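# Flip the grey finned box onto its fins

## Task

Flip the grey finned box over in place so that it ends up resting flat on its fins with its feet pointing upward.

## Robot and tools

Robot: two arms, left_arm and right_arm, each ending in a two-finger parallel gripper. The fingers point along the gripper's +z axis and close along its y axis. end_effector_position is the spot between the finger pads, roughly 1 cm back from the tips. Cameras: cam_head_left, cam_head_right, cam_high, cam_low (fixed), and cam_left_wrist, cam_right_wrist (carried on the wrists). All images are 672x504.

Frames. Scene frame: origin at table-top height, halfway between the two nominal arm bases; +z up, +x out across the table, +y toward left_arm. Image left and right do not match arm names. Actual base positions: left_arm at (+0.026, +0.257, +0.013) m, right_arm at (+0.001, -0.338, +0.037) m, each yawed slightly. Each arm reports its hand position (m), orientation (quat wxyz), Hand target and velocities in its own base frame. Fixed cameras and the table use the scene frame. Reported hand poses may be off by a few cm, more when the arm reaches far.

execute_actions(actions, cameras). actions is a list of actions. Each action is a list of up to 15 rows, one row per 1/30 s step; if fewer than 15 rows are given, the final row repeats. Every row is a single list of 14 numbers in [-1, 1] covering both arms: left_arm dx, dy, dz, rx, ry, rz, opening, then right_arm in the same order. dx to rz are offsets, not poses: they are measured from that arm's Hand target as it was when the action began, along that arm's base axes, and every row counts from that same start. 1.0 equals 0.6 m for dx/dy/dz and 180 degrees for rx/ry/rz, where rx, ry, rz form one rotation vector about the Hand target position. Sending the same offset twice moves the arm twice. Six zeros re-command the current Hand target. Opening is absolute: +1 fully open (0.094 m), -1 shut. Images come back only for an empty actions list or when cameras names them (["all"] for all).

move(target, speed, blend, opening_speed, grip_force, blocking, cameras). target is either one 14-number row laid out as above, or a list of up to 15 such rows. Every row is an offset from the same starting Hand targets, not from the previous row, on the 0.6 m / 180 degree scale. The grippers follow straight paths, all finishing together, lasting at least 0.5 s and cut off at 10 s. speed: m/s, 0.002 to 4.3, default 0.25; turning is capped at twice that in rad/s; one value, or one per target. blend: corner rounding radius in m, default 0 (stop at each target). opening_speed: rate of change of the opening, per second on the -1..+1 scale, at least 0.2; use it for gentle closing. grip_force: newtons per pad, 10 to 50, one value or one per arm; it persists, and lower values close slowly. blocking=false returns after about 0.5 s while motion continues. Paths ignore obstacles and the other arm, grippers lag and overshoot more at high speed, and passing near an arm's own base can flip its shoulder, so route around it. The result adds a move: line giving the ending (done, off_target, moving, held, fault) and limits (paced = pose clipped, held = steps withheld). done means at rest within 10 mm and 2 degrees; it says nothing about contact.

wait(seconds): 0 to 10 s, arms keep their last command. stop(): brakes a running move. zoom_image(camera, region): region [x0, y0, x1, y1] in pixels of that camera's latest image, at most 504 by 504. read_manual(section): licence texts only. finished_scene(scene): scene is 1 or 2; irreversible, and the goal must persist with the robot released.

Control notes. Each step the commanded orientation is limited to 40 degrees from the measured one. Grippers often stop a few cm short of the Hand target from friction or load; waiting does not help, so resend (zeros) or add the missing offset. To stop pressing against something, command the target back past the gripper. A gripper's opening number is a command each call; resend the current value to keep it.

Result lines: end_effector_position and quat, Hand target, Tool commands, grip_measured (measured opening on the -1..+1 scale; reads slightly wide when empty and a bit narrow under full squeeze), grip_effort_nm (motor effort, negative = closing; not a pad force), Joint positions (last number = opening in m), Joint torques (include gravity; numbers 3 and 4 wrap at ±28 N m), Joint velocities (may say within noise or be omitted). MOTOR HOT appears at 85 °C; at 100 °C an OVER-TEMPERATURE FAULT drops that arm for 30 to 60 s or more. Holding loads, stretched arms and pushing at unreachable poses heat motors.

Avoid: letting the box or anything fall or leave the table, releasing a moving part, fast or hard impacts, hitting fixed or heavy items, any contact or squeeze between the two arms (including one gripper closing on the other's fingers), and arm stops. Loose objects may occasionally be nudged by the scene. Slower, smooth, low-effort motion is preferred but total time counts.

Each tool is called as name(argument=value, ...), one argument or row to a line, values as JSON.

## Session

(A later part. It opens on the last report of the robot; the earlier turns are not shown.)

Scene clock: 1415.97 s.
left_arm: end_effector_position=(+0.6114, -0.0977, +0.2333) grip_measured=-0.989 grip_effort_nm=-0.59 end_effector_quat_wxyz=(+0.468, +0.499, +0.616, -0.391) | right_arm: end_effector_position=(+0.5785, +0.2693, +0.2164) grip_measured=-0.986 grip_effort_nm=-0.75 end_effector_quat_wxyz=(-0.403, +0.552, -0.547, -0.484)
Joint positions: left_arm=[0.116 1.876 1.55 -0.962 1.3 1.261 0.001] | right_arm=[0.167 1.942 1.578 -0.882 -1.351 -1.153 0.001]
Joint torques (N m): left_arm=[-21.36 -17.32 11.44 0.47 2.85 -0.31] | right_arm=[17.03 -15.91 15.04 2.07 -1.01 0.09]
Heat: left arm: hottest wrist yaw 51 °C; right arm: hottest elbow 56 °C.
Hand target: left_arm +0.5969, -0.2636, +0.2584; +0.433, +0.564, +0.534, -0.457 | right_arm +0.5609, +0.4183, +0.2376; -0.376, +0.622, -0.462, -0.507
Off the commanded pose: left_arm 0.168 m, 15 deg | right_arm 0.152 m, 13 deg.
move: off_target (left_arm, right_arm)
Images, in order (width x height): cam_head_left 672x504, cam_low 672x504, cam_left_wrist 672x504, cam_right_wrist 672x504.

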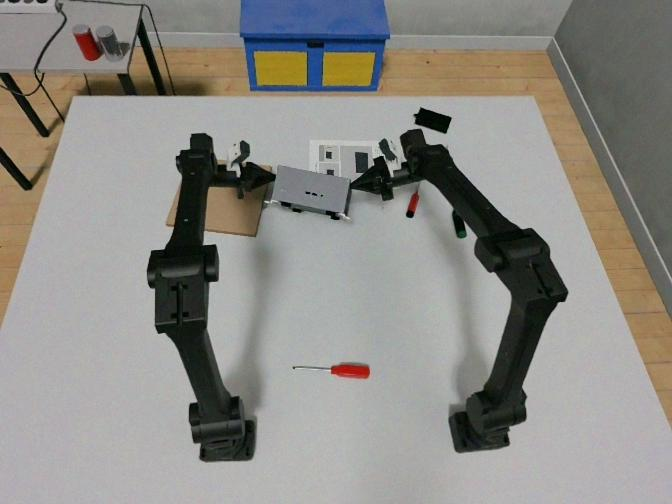

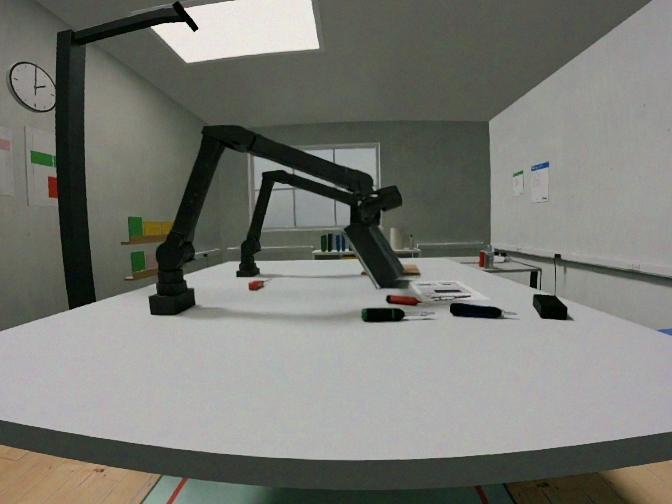

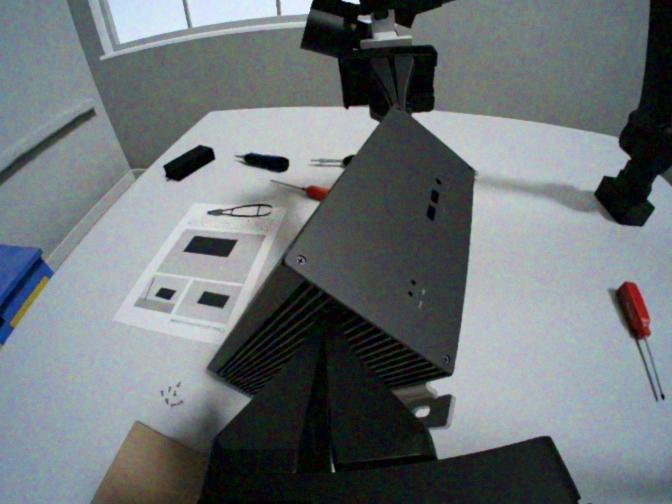

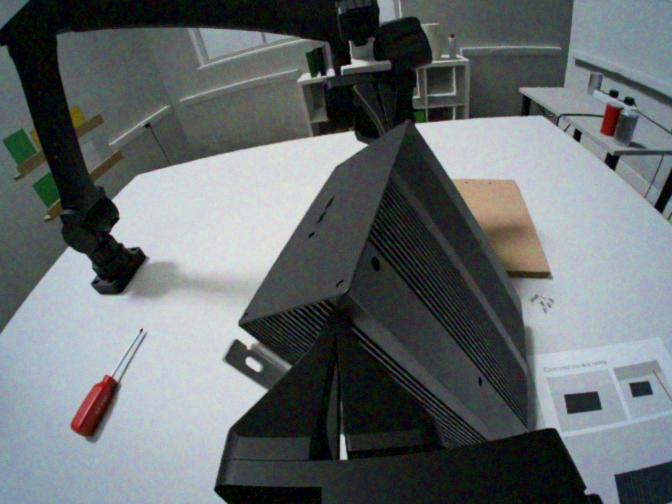

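move(
  target=[0.012, -0.003, 0.008, 0, 0, 0, -1, 0.07, 0.02, 0.028, 0, 0, 0, -1],
  speed=0.04,
  cameras=["cam_head_left", "cam_left_wrist", "cam_right_wrist", "cam_low"],
)

zoom_image(
  camera="cam_low",
  region=[310, 190, 450, 320],
)

Scene clock: 1425.53 s.
left_arm: end_effector_position=(+0.6088, -0.0986, +0.2325) grip_measured=-0.989 grip_effort_nm=-0.59 end_effector_quat_wxyz=(+0.458, +0.491, +0.623, -0.402) | right_arm: end_effector_position=(+0.6411, +0.2671, +0.2174) grip_measured=-0.986 grip_effort_nm=-0.75 end_effector_quat_wxyz=(-0.402, +0.552, -0.558, -0.472)
Joint positions: left_arm=[0.116 1.88 1.557 -1.001 1.302 1.263 0.001] | right_arm=[0.15 2.092 1.836 -1.01 -1.326 -1.171 0.001]
Joint torques (N m): left_arm=[-21.66 -17.08 12.52 1.43 2.88 -0.32] | right_arm=[17.85 -19.9 13.44 1.07 -2.25 -0.14]
Heat: left arm: hottest wrist yaw 54 °C; right arm: hottest elbow 57 °C.
Hand target: left_arm +0.6042, -0.2654, +0.2631; +0.433, +0.565, +0.534, -0.457 | right_arm +0.6028, +0.4304, +0.2545; -0.377, +0.622, -0.462, -0.507
Off the commanded pose: left_arm 0.170 m, 15 deg | right_arm 0.172 m, 14 deg.
move: off_target (left_arm, right_arm)
Images, in order (width x height): cam_head_left 672x504, cam_low 672x504, cam_left_wrist 672x504, cam_right_wrist 672x504.

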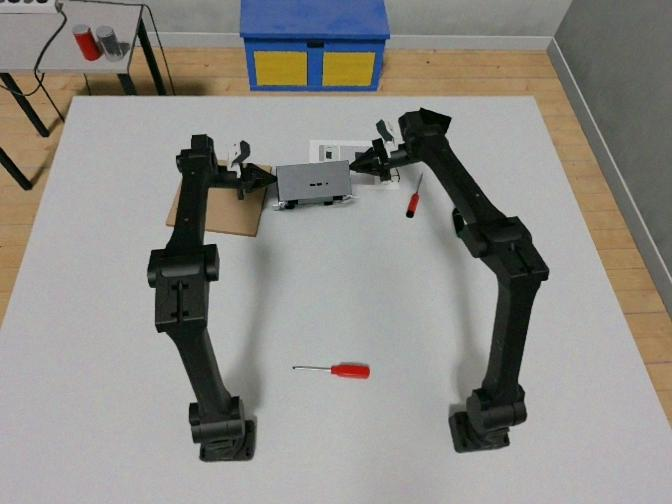

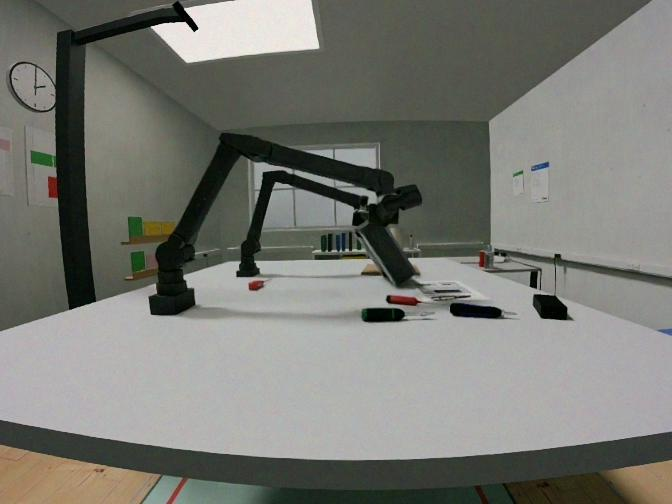

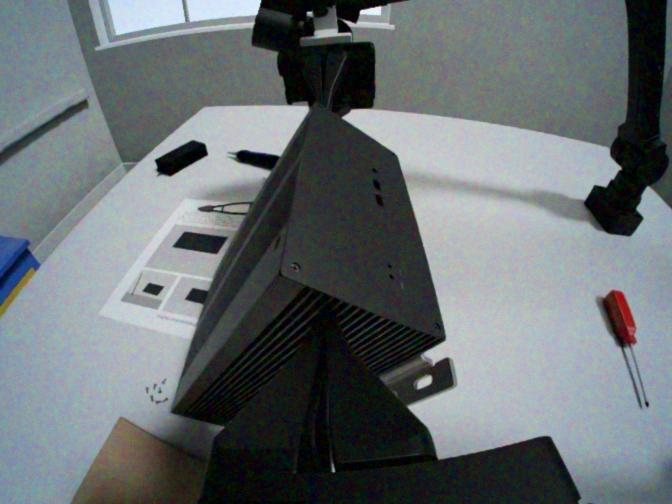

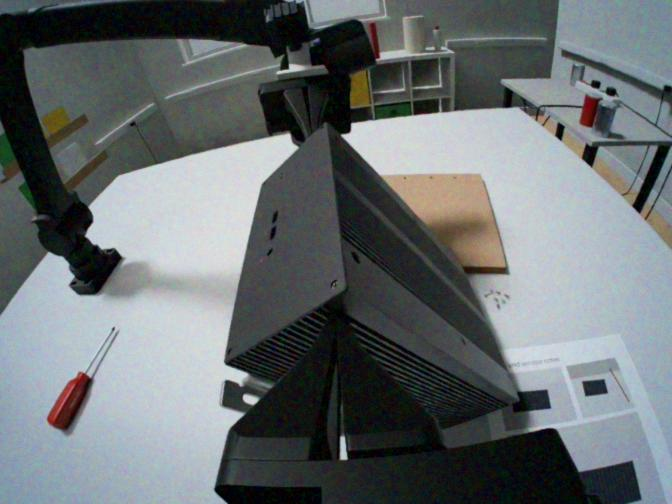

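Scaled by 3.600.

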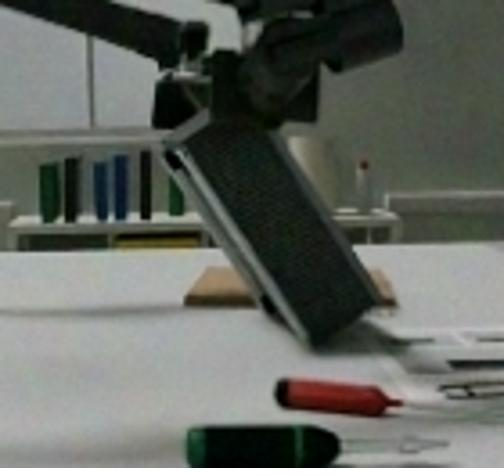

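move(
  target=[0.05, -0.012, 0.016, 0, 0, 0, -1, 0.0, 0.0, 0.01, 0, 0, 0, -1],
  speed=0.03,
  cameras=["cam_head_left", "cam_left_wrist", "cam_right_wrist", "cam_low"],
)

zoom_image(
  camera="cam_low",
  region=[310, 190, 450, 320],
)

Scene clock: 1435.33 s.
left_arm: end_effector_position=(+0.6223, -0.0977, +0.2344) grip_measured=-0.989 grip_effort_nm=-0.59 end_effector_quat_wxyz=(+0.452, +0.479, +0.629, -0.414) | right_arm: end_effector_position=(+0.6471, +0.2668, +0.2191) grip_measured=-0.986 grip_effort_nm=-0.75 end_effector_quat_wxyz=(-0.403, +0.559, -0.555, -0.466)
Joint positions: left_arm=[0.115 1.917 1.613 -1.025 1.312 1.231 0.001] | right_arm=[0.149 2.112 1.879 -1.056 -1.317 -1.21 0.001]
Joint torques (N m): left_arm=[-22.3 -16.97 15.08 2.06 2.59 -0.32] | right_arm=[17.44 -21.71 12.48 1.1 -2.57 0.05]
Heat: left arm: hottest wrist yaw 55 °C; right arm: hottest elbow 57 °C.
Hand target: left_arm +0.6342, -0.2727, +0.2727; +0.433, +0.565, +0.534, -0.457 | right_arm +0.6029, +0.4303, +0.2604; -0.376, +0.622, -0.462, -0.507
Off the commanded pose: left_arm 0.179 m, 16 deg | right_arm 0.174 m, 14 deg.
move: off_target (left_arm, right_arm)
Images, in order (width x height): cam_head_left 672x504, cam_low 672x504, cam_left_wrist 672x504, cam_right_wrist 672x504.

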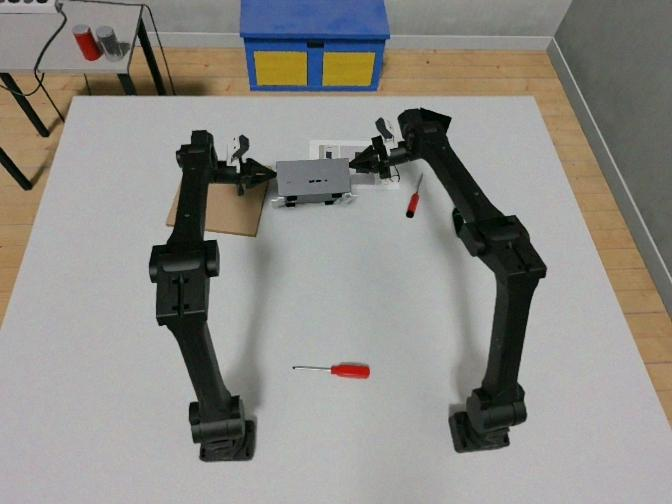

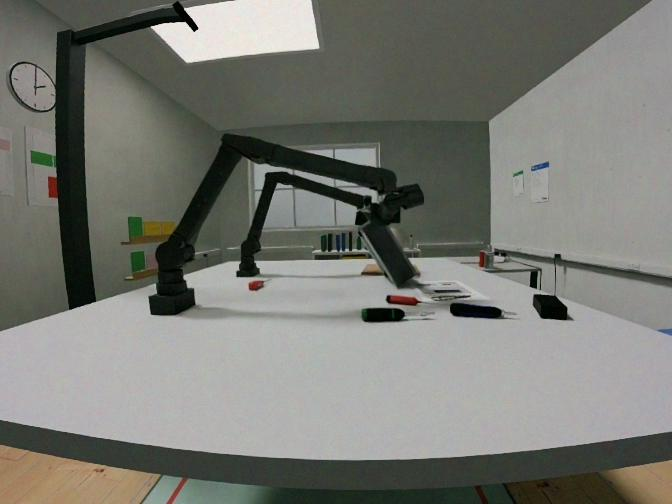

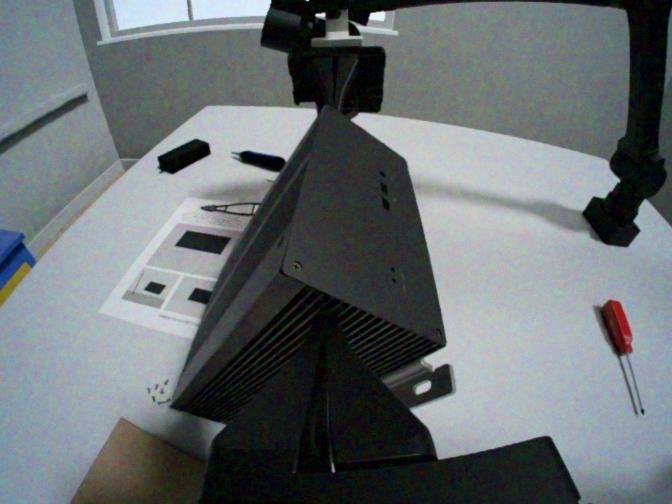

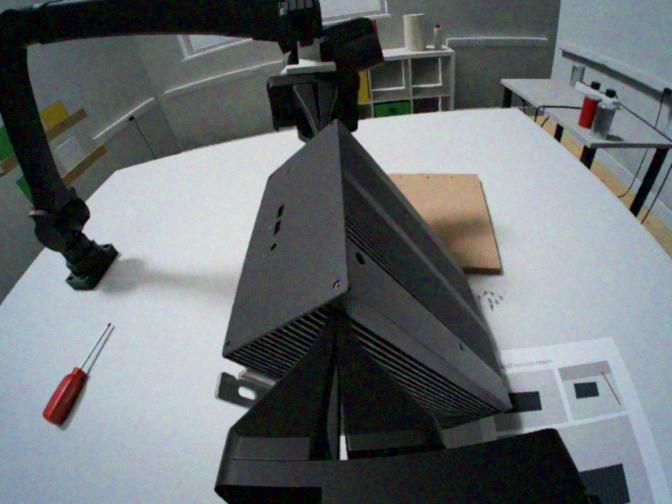

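Scaled by 3.600.

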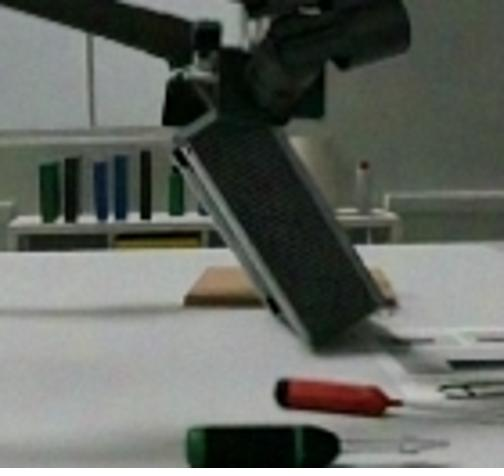

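move(
  target=[0.035, -0.009, 0.016, 0, 0, 0, -1, 0.0, 0.0, 0.012, 0, 0, 0, -1],
  speed=0.03,
  cameras=["cam_head_left", "cam_left_wrist", "cam_right_wrist", "cam_low"],
)

zoom_image(
  camera="cam_low",
  region=[310, 190, 450, 320],
)

Scene clock: 1444.47 s.
left_arm: end_effector_position=(+0.6532, -0.0953, +0.2350) grip_measured=-0.989 grip_effort_nm=-0.59 end_effector_quat_wxyz=(+0.454, +0.480, +0.629, -0.409) | right_arm: end_effector_position=(+0.6424, +0.2662, +0.2191) grip_measured=-0.986 grip_effort_nm=-0.75 end_effector_quat_wxyz=(-0.393, +0.552, -0.560, -0.476)
Joint positions: left_arm=[0.113 1.989 1.728 -1.042 1.305 1.211 0.001] | right_arm=[0.148 2.112 1.879 -1.096 -1.324 -1.217 0.001]
Joint torques (N m): left_arm=[-22.24 -19.55 14.56 1.32 2.81 -0.31] | right_arm=[17.49 -22.18 13 1.72 -2.49 0.04]
Heat: left arm: hottest wrist yaw 56 °C; right arm: hottest elbow 58 °C.
Hand target: left_arm +0.6552, -0.2781, +0.2823; +0.433, +0.565, +0.534, -0.457 | right_arm +0.6028, +0.4304, +0.2676; -0.376, +0.622, -0.462, -0.507
Off the commanded pose: left_arm 0.189 m, 16 deg | right_arm 0.176 m, 14 deg.
move: off_target (left_arm, right_arm)
Images, in order (width x height): cam_head_left 672x504, cam_low 672x504, cam_left_wrist 672x504, cam_right_wrist 672x504.

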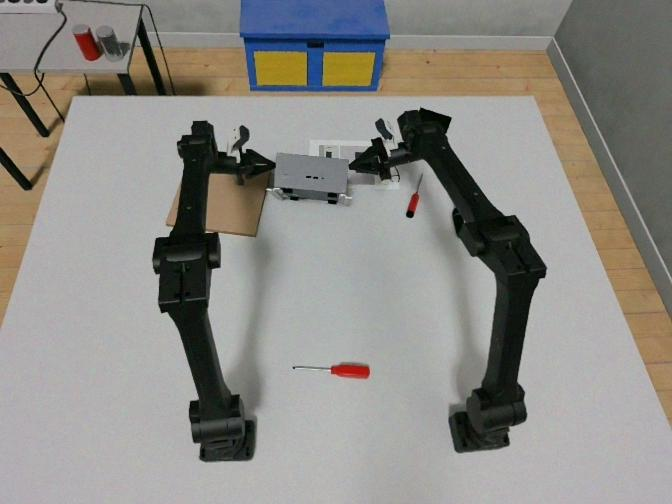

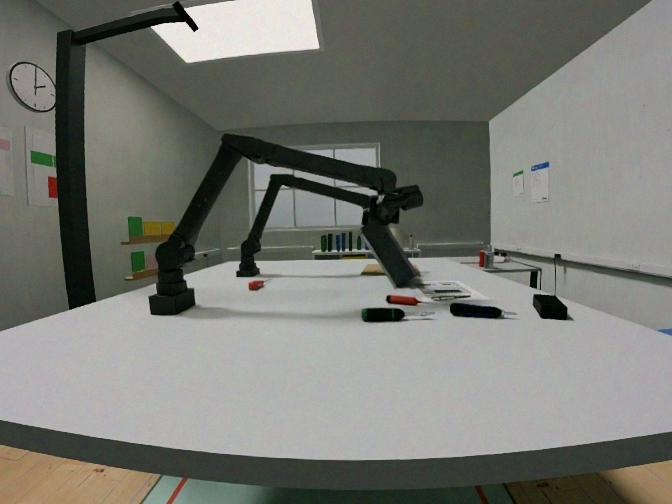

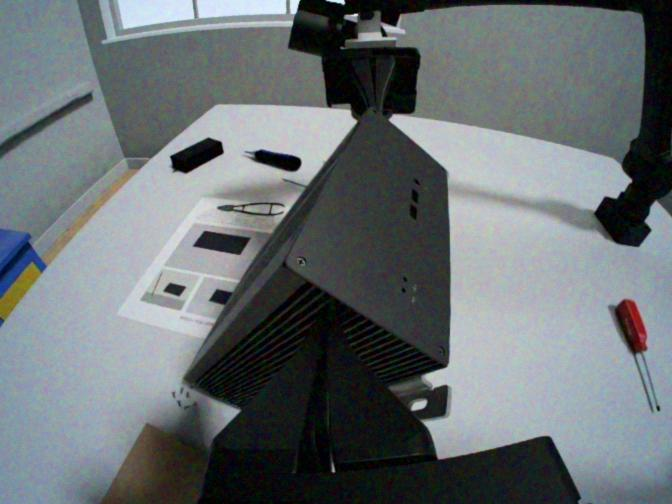

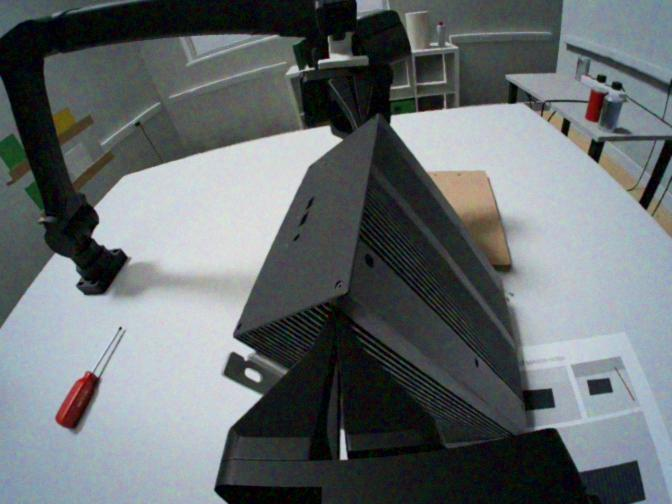

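Scaled by 3.600.

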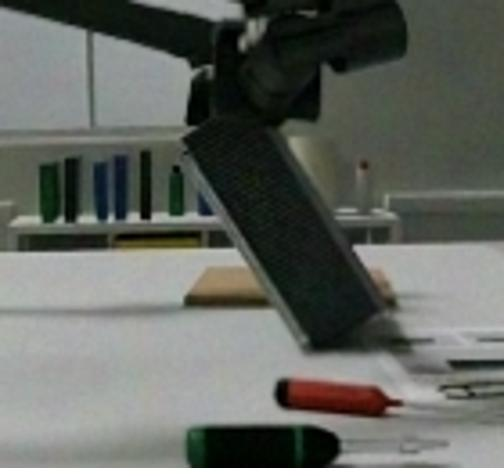

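move(
  target=[-0.03, 0.009, 0.05, 0, 0, 0, -1, -0.03, -0.012, 0.05, 0, 0, 0, -1],
  speed=0.03,
  cameras=["cam_head_left", "cam_left_wrist", "cam_right_wrist", "cam_low"],
)

zoom_image(
  camera="cam_low",
  region=[310, 190, 450, 320],
)

Scene clock: 1466.67 s.
left_arm: end_effector_position=(+0.6343, -0.1607, +0.2522) grip_measured=-0.989 grip_effort_nm=-0.59 end_effector_quat_wxyz=(+0.434, +0.506, +0.598, -0.446) | right_arm: end_effector_position=(+0.5753, +0.3794, +0.2771) grip_measured=-0.986 grip_effort_nm=-0.75 end_effector_quat_wxyz=(-0.374, +0.607, -0.481, -0.511)
Joint positions: left_arm=[0.014 1.977 1.745 -1.106 1.336 1.235 0.001] | right_arm=[0.334 2.046 1.904 -1.112 -1.361 -1.211 0.001]
Joint torques (N m): left_arm=[-1.38 -18.02 9.1 0.96 0.78 -0.18] | right_arm=[0.5 -19.14 8.62 0.83 -0.73 -0.11]
Heat: left arm: hottest wrist yaw 57 °C; right arm: hottest elbow 59 °C.
Hand target: left_arm +0.6349, -0.1643, +0.2494; +0.432, +0.507, +0.596, -0.448 (not the last commanded pose) | right_arm +0.5731, +0.3862, +0.2752; -0.371, +0.609, -0.478, -0.513 (not the last commanded pose)
Off the commanded pose: left_arm 0.127 m, 10 deg | right_arm 0.049 m, 3 deg.
move: held (left_arm, right_arm; a check stopped the path); limits=held
pose unreachable (left arm): on one or more control steps of this call, first in action 0 (counted from 0), this arm could not follow its commanded pose, so it was not sent that pose on those steps. It may still have moved: this result reports where it is.
cause: moving toward the commanded pose would bring a part of the arm too close to another arm (this arm's fingers and the right arm's wrist (the part past joint 5), along the way the arms are being sent, or toward where that arm still pushes).
pose unreachable (right arm): on one or more control steps of this call, first in action 0 (counted from 0), this arm could not follow its commanded pose, so it was not sent that pose on those steps. It may still have moved: this result reports where it is.
cause: moving toward the commanded pose would bring a part of the arm too close to another arm (this arm's wrist (the part past joint 5) and the left arm's fingers, at the place that arm was heading or pushing toward when its own hold began).
Images, in order (width x height): cam_head_left 672x504, cam_low 672x504, cam_left_wrist 672x504, cam_right_wrist 672x504.

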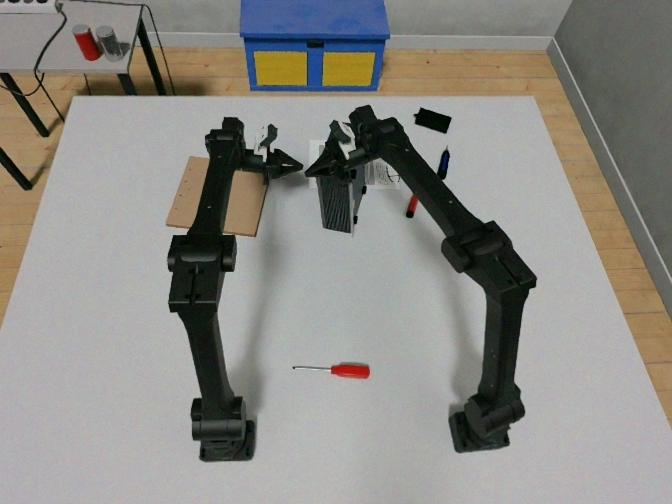

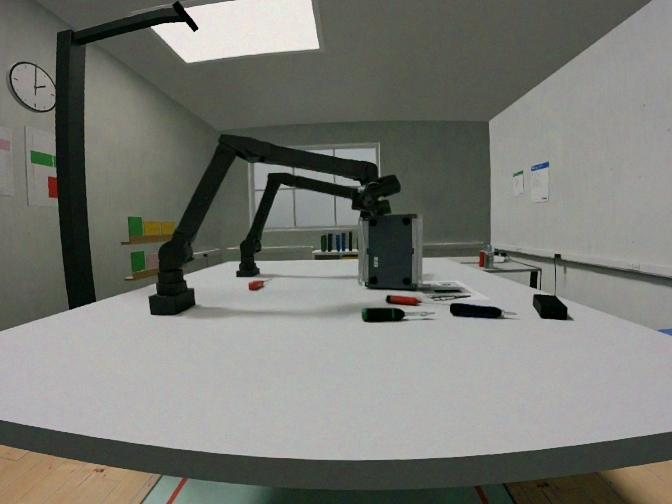

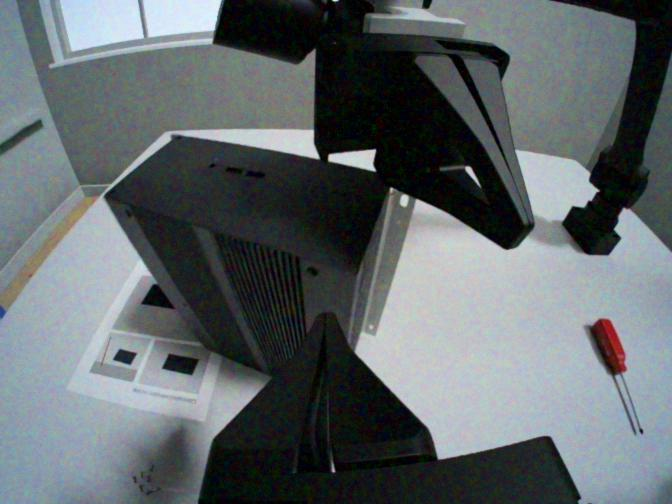

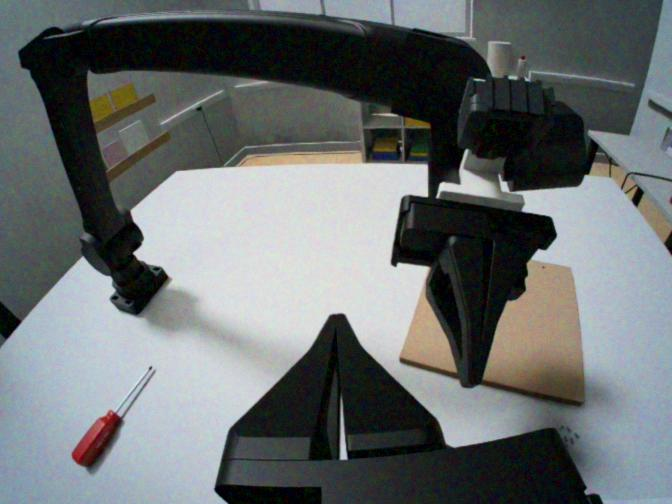

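Scaled by 3.600.

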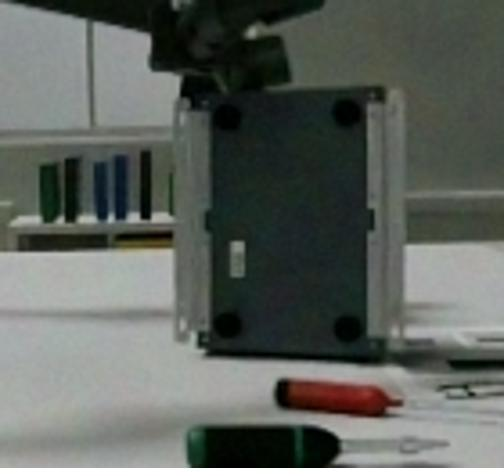

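zoom_image(
  camera="cam_head_left",
  region=[270, 90, 410, 250],
)

zoom_image(
  camera="cam_left_wrist",
  region=[80, 100, 560, 420],
)

Scaled by 3.150.

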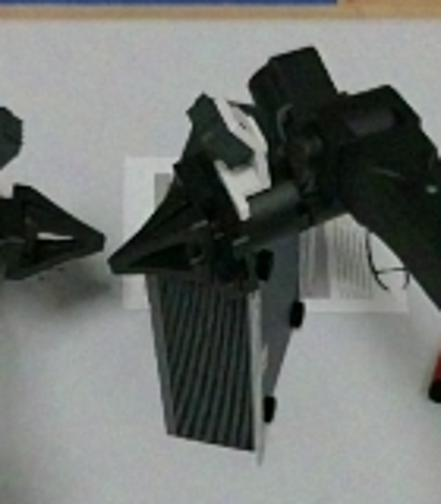

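Scaled by 1.050 from the camera's 672x504 image, which has a finer 960x720 frame.

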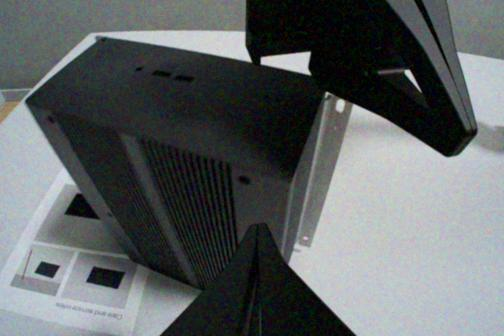

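move(
  target=[
    [0.0, 0.15, 0.02, 0, 0, 0, -1, 0.0, 0.0, 0.09, 0, 0, 0, -1],
    [0.0, 0.15, 0.02, 0, 0, 0, -1, -0.05, -0.4, 0.09, 0, 0, 0, -1],
  ],
  speed=0.12,
  cameras=["all"],
)

zoom_image(
  camera="cam_head_left",
  region=[270, 120, 410, 260],
)

Scene clock: 1495.47 s.
left_arm: end_effector_position=(+0.6245, -0.0771, +0.2640) grip_measured=-0.989 grip_effort_nm=-0.58 end_effector_quat_wxyz=(+0.435, +0.497, +0.606, -0.443) | right_arm: end_effector_position=(+0.5453, +0.1508, +0.3221) grip_measured=-0.986 grip_effort_nm=-0.75 end_effector_quat_wxyz=(-0.429, +0.567, -0.551, -0.438)
Joint positions: left_arm=[0.15 2.053 1.897 -1.669 1.333 1.725 0.001] | right_arm=[-0.031 1.834 1.727 -1.68 -1.313 -1.798 0.001]
Joint torques (N m): left_arm=[-0.79 -16.97 11.74 -0.18 0.6 -0.07] | right_arm=[-1.79 -17.79 7.5 -0.21 -0.59 -0.11]
Heat: left arm: hottest elbow 52 °C; right arm: hottest elbow 52 °C.
Hand target: left_arm +0.6348, -0.0745, +0.2613; +0.432, +0.507, +0.596, -0.448 | right_arm +0.5431, +0.1461, +0.3292; -0.371, +0.609, -0.478, -0.513
Off the commanded pose: left_arm 0.011 m, 2 deg | right_arm 0.009 m, 15 deg.
joint sent to its limit (left arm) — joint 4 (wrist pitch), lower limit. The joint targets still meet the commanded pose.
joint sent to its limit (right arm) — joint 4 (wrist pitch), lower limit. The joint targets are off in orientation, not in position.
move: off_target (left_arm, right_arm)

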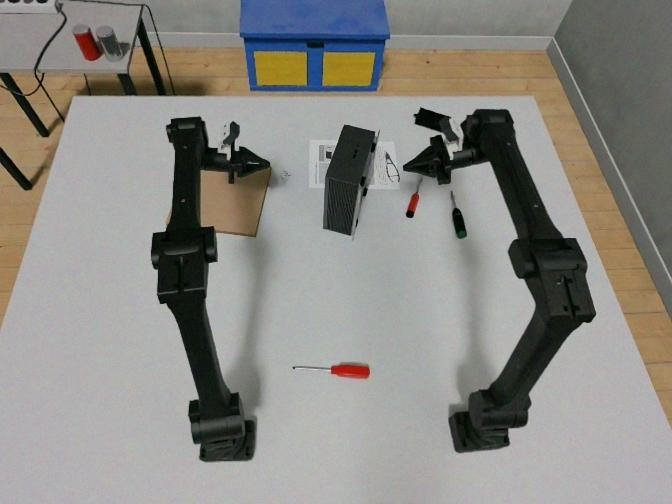

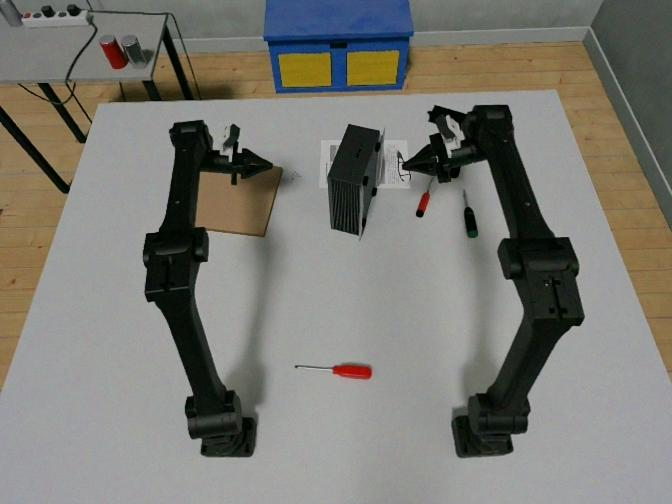

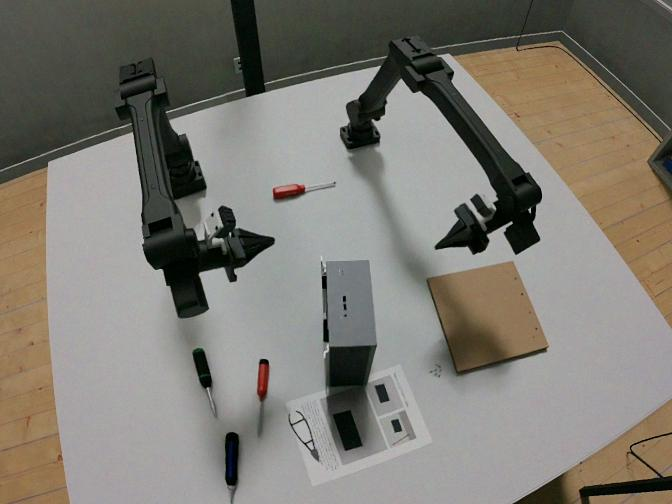

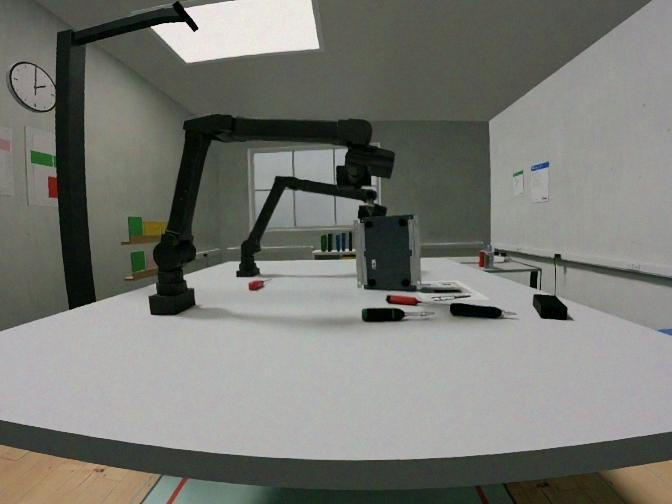

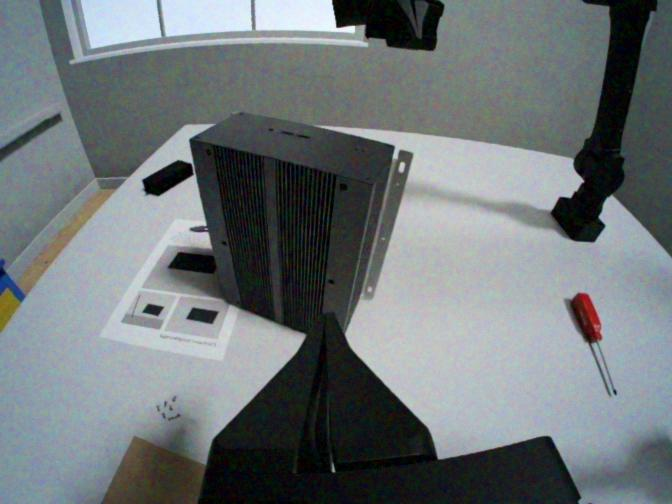

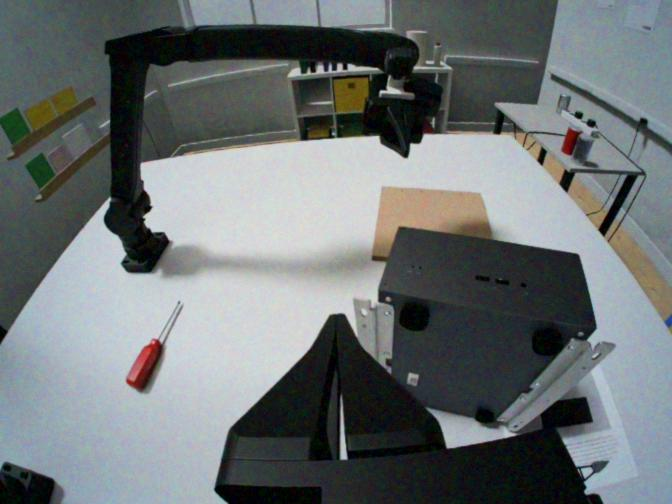

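Scaled by 3.600.

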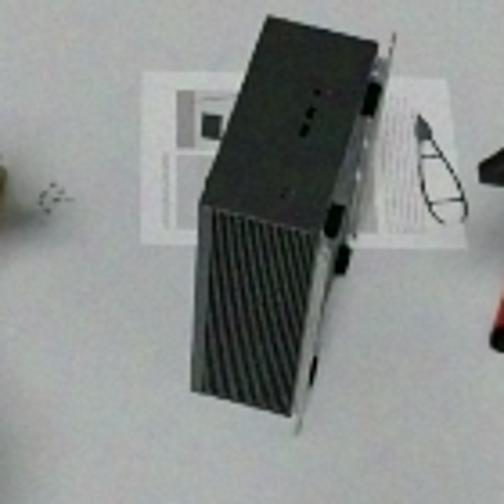

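move(
  target=[
    [-0.058, -0.0425, -0.1855, -0.0017, -0.0312, 0.0348, -1, 0.1282, -0.1102, -0.382, 0.0003, -0.0123, -0.086, -1],
    [-0.0363, -0.1925, -0.3238, -0.0017, -0.0312, 0.0348, -1, 0.2615, -0.0102, -0.4803, 0.0003, -0.0123, -0.086, -1],
  ],
  speed=0.12,
  blend=0.02,
  cameras=["cam_head_left", "cam_high", "cam_left_wrist", "cam_right_wrist"],
)

Scene clock: 1650.27 s.
left_arm: end_effector_position=(+0.6145, -0.1874, +0.0827) grip_measured=-0.989 grip_effort_nm=-0.59 end_effector_quat_wxyz=(+0.493, +0.500, +0.593, -0.394) | right_arm: end_effector_position=(+0.6920, +0.1340, +0.0329) grip_measured=-0.986 grip_effort_nm=-0.75 end_effector_quat_wxyz=(-0.440, +0.541, -0.555, -0.453)
Joint positions: left_arm=[-0.034 2.044 1.265 0.042 1.263 0.74 0.001] | right_arm=[-0.052 2.501 2.061 -1.383 -1.36 -1.802 0.001]
Joint torques (N m): left_arm=[-1.03 -15.38 6.95 2.24 0.41 -0.31] | right_arm=[1.03 -22.77 8.99 0.46 -0.78 0.06]
Heat: left arm: hottest elbow 52 °C; right arm: hottest elbow 45 °C.
Hand target: left_arm +0.6131, -0.1899, +0.0671; +0.486, +0.494, +0.600, -0.400 | right_arm +0.6999, +0.1400, +0.0411; -0.446, +0.549, -0.548, -0.446
Off the commanded pose: left_arm 0.016 m, 2 deg | right_arm 0.013 m, 2 deg.
move: off_target (left_arm, right_arm)
Images, in order (width x height): cam_head_left 672x504, cam_high 672x504, cam_left_wrist 672x504, cam_right_wrist 672x504.

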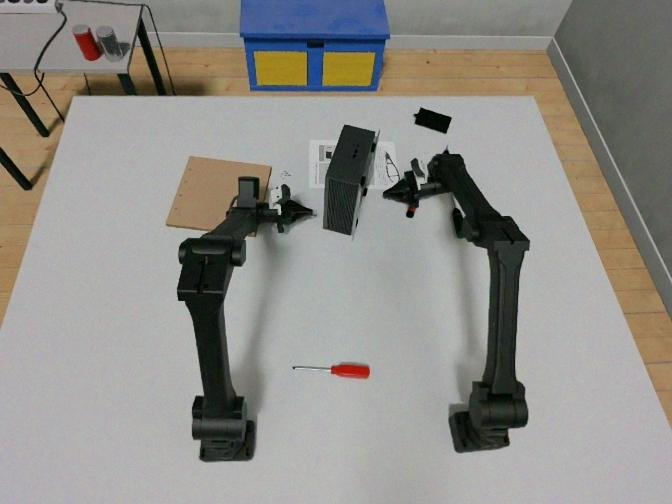

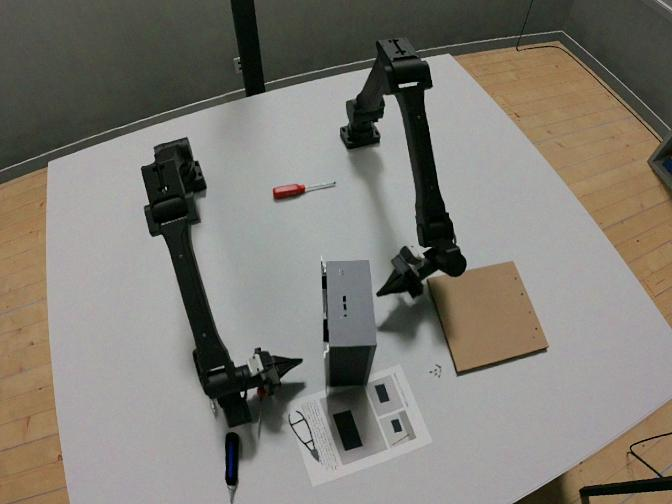

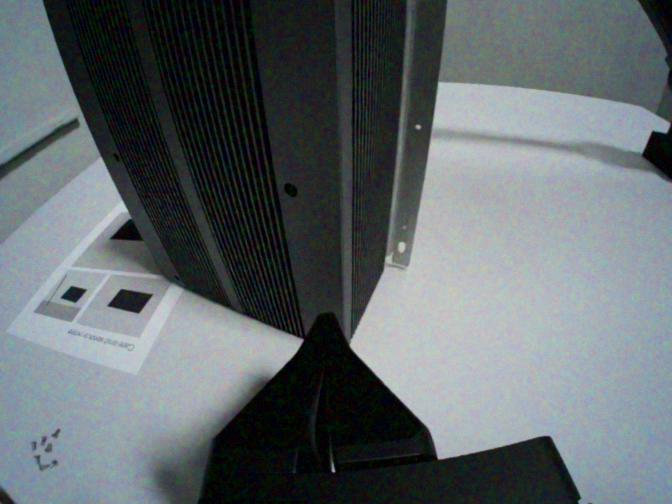

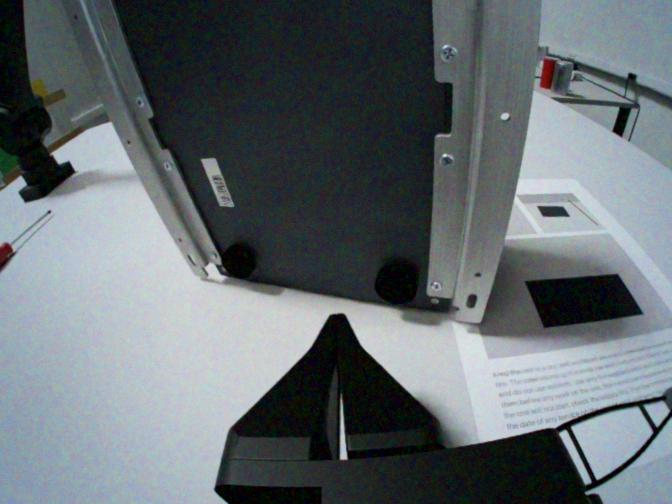

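move(
  target=[
    [0.005, -0.075, -0.01, 0, 0, 0, -1, 0.025, 0.085, -0.005, 0, 0, 0, -1],
    [0.005, -0.12, -0.01, 0, 0, 0, -1, 0.02, 0.13, -0.005, 0, 0, 0, -1],
  ],
  speed=0.05,
  blend=0.01,
  cameras=["cam_head_left", "cam_left_wrist", "cam_right_wrist"],
)

zoom_image(
  camera="cam_head_left",
  region=[270, 120, 410, 260],
)

Scene clock: 1661.93 s.
left_arm: end_effector_position=(+0.6276, -0.2323, +0.0795) grip_measured=-0.989 grip_effort_nm=-0.58 end_effector_quat_wxyz=(+0.502, +0.487, +0.605, -0.381) | right_arm: end_effector_position=(+0.7142, +0.1904, +0.0236) grip_measured=-0.986 grip_effort_nm=-0.75 end_effector_quat_wxyz=(-0.445, +0.534, -0.563, -0.447)
Joint positions: left_arm=[-0.113 2.072 1.261 0.271 1.159 0.531 0.001] | right_arm=[0.029 2.459 1.951 -0.815 -1.358 -1.29 0.001]
Joint torques (N m): left_arm=[-4.6 -15.27 7.15 2.51 0.57 -0.34] | right_arm=[2.67 -24.94 7.24 1.55 -0.69 0.05]
Heat: left arm: hottest elbow 49 °C; right arm: hottest elbow 45 °C.
Hand target: left_arm +0.6161, -0.2619, +0.0610; +0.486, +0.494, +0.600, -0.400 | right_arm +0.7120, +0.2180, +0.0381; -0.446, +0.549, -0.548, -0.446
Off the commanded pose: left_arm 0.037 m, 3 deg | right_arm 0.031 m, 2 deg.
move: off_target (left_arm, right_arm)
Images, in order (width x height): cam_head_left 672x504, cam_left_wrist 672x504, cam_right_wrist 672x504.

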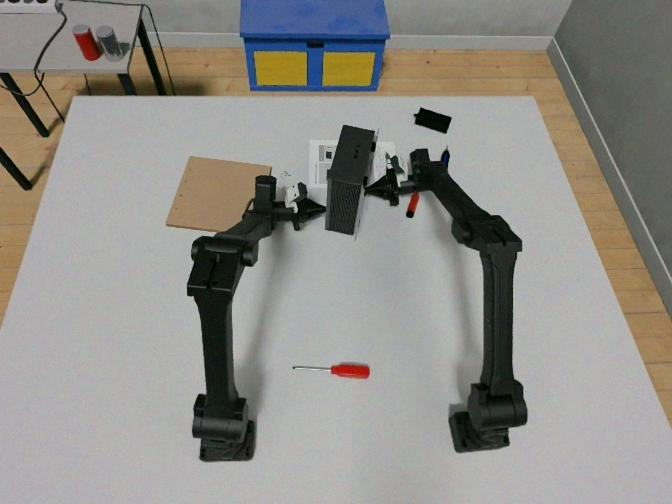

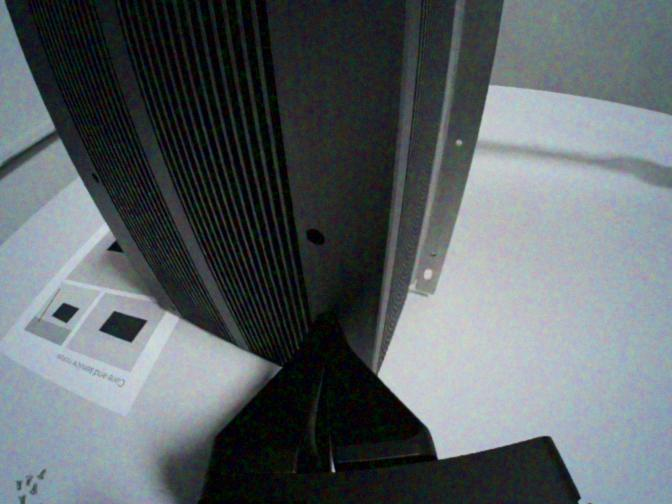

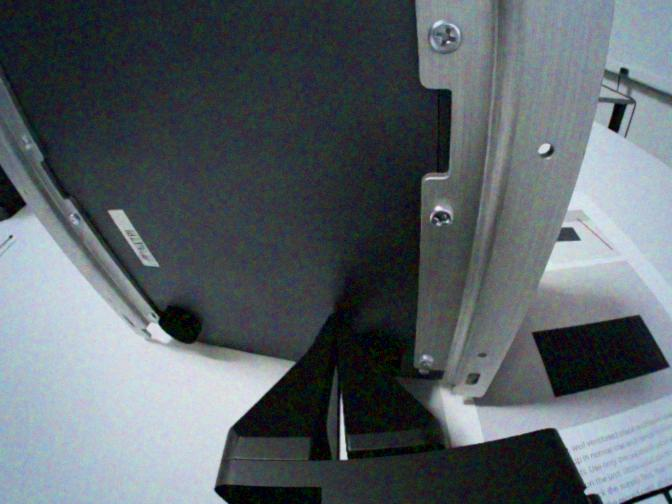

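Scaled by 3.600.

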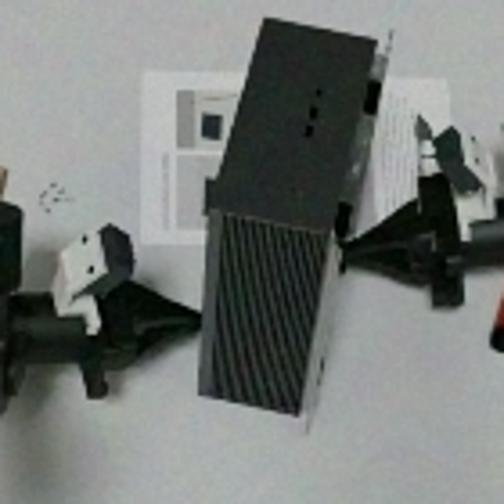

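move(
  target=[0.01, -0.075, 0.005, 0, 0, 0, -1, -0.005, 0.065, 0.0, 0, 0, 0, -1],
  speed=0.05,
  cameras=["cam_head_left", "cam_left_wrist", "cam_right_wrist"],
)

zoom_image(
  camera="cam_head_left",
  region=[270, 120, 410, 260],
)

Scene clock: 1674.03 s.
left_arm: end_effector_position=(+0.6226, -0.2712, +0.0753) grip_measured=-0.989 grip_effort_nm=-0.58 end_effector_quat_wxyz=(+0.494, +0.482, +0.611, -0.388) | right_arm: end_effector_position=(+0.7238, +0.1904, +0.0234) grip_measured=-0.986 grip_effort_nm=-0.75 end_effector_quat_wxyz=(+0.457, -0.522, +0.578, +0.429)
Joint positions: left_arm=[-0.179 2.085 1.262 0.333 1.107 0.446 0.001] | right_arm=[0.03 2.425 1.868 -0.539 -1.329 -1.064 0.001]
Joint torques (N m): left_arm=[-5.36 -14.68 9.96 2.63 0.13 -0.35] | right_arm=[6.71 -24.88 7.05 1.62 -1.01 0.02]
Heat: left arm: hottest elbow 48 °C; right arm: hottest elbow 45 °C.
Hand target: left_arm +0.6222, -0.3070, +0.0642; +0.486, +0.494, +0.600, -0.400 | right_arm +0.7089, +0.2571, +0.0380; +0.446, -0.549, +0.548, +0.447
Off the commanded pose: left_arm 0.037 m, 2 deg | right_arm 0.070 m, 5 deg.
move: off_target (left_arm, right_arm)
Images, in order (width x height): cam_head_left 672x504, cam_left_wrist 672x504, cam_right_wrist 672x504.

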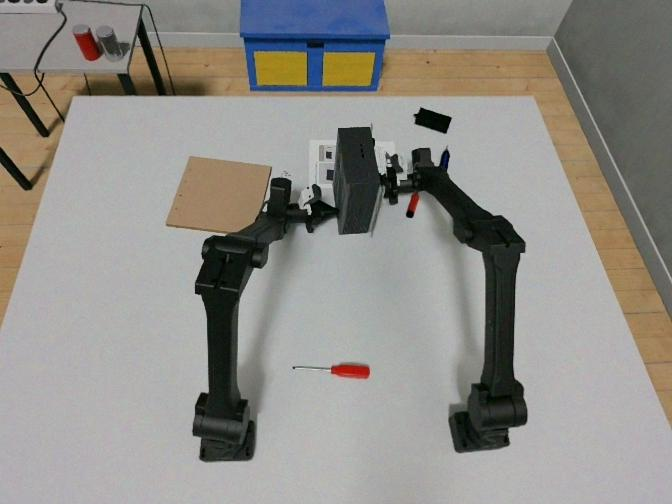

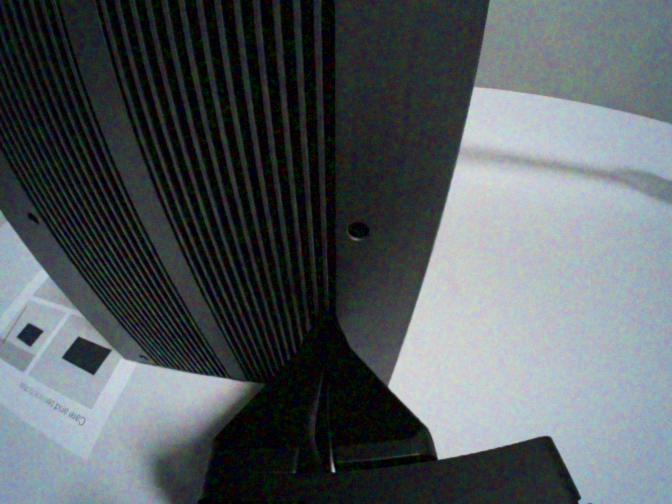

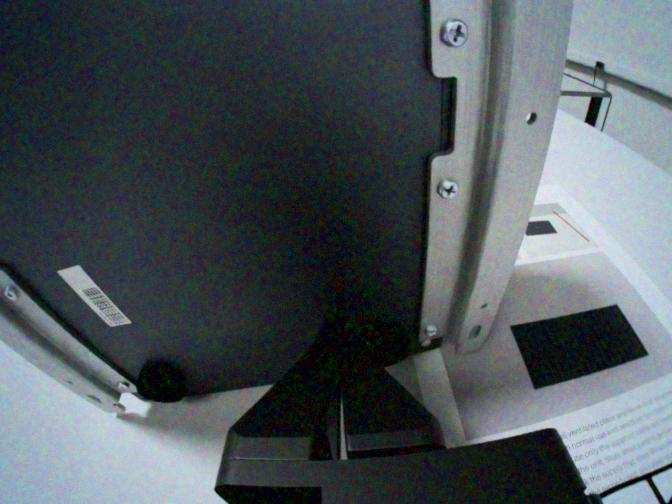

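Scaled by 3.600.

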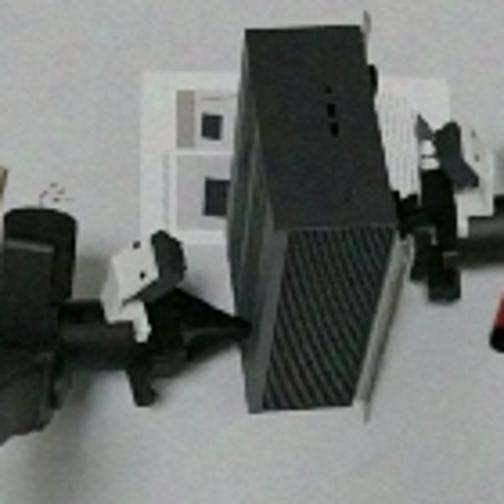

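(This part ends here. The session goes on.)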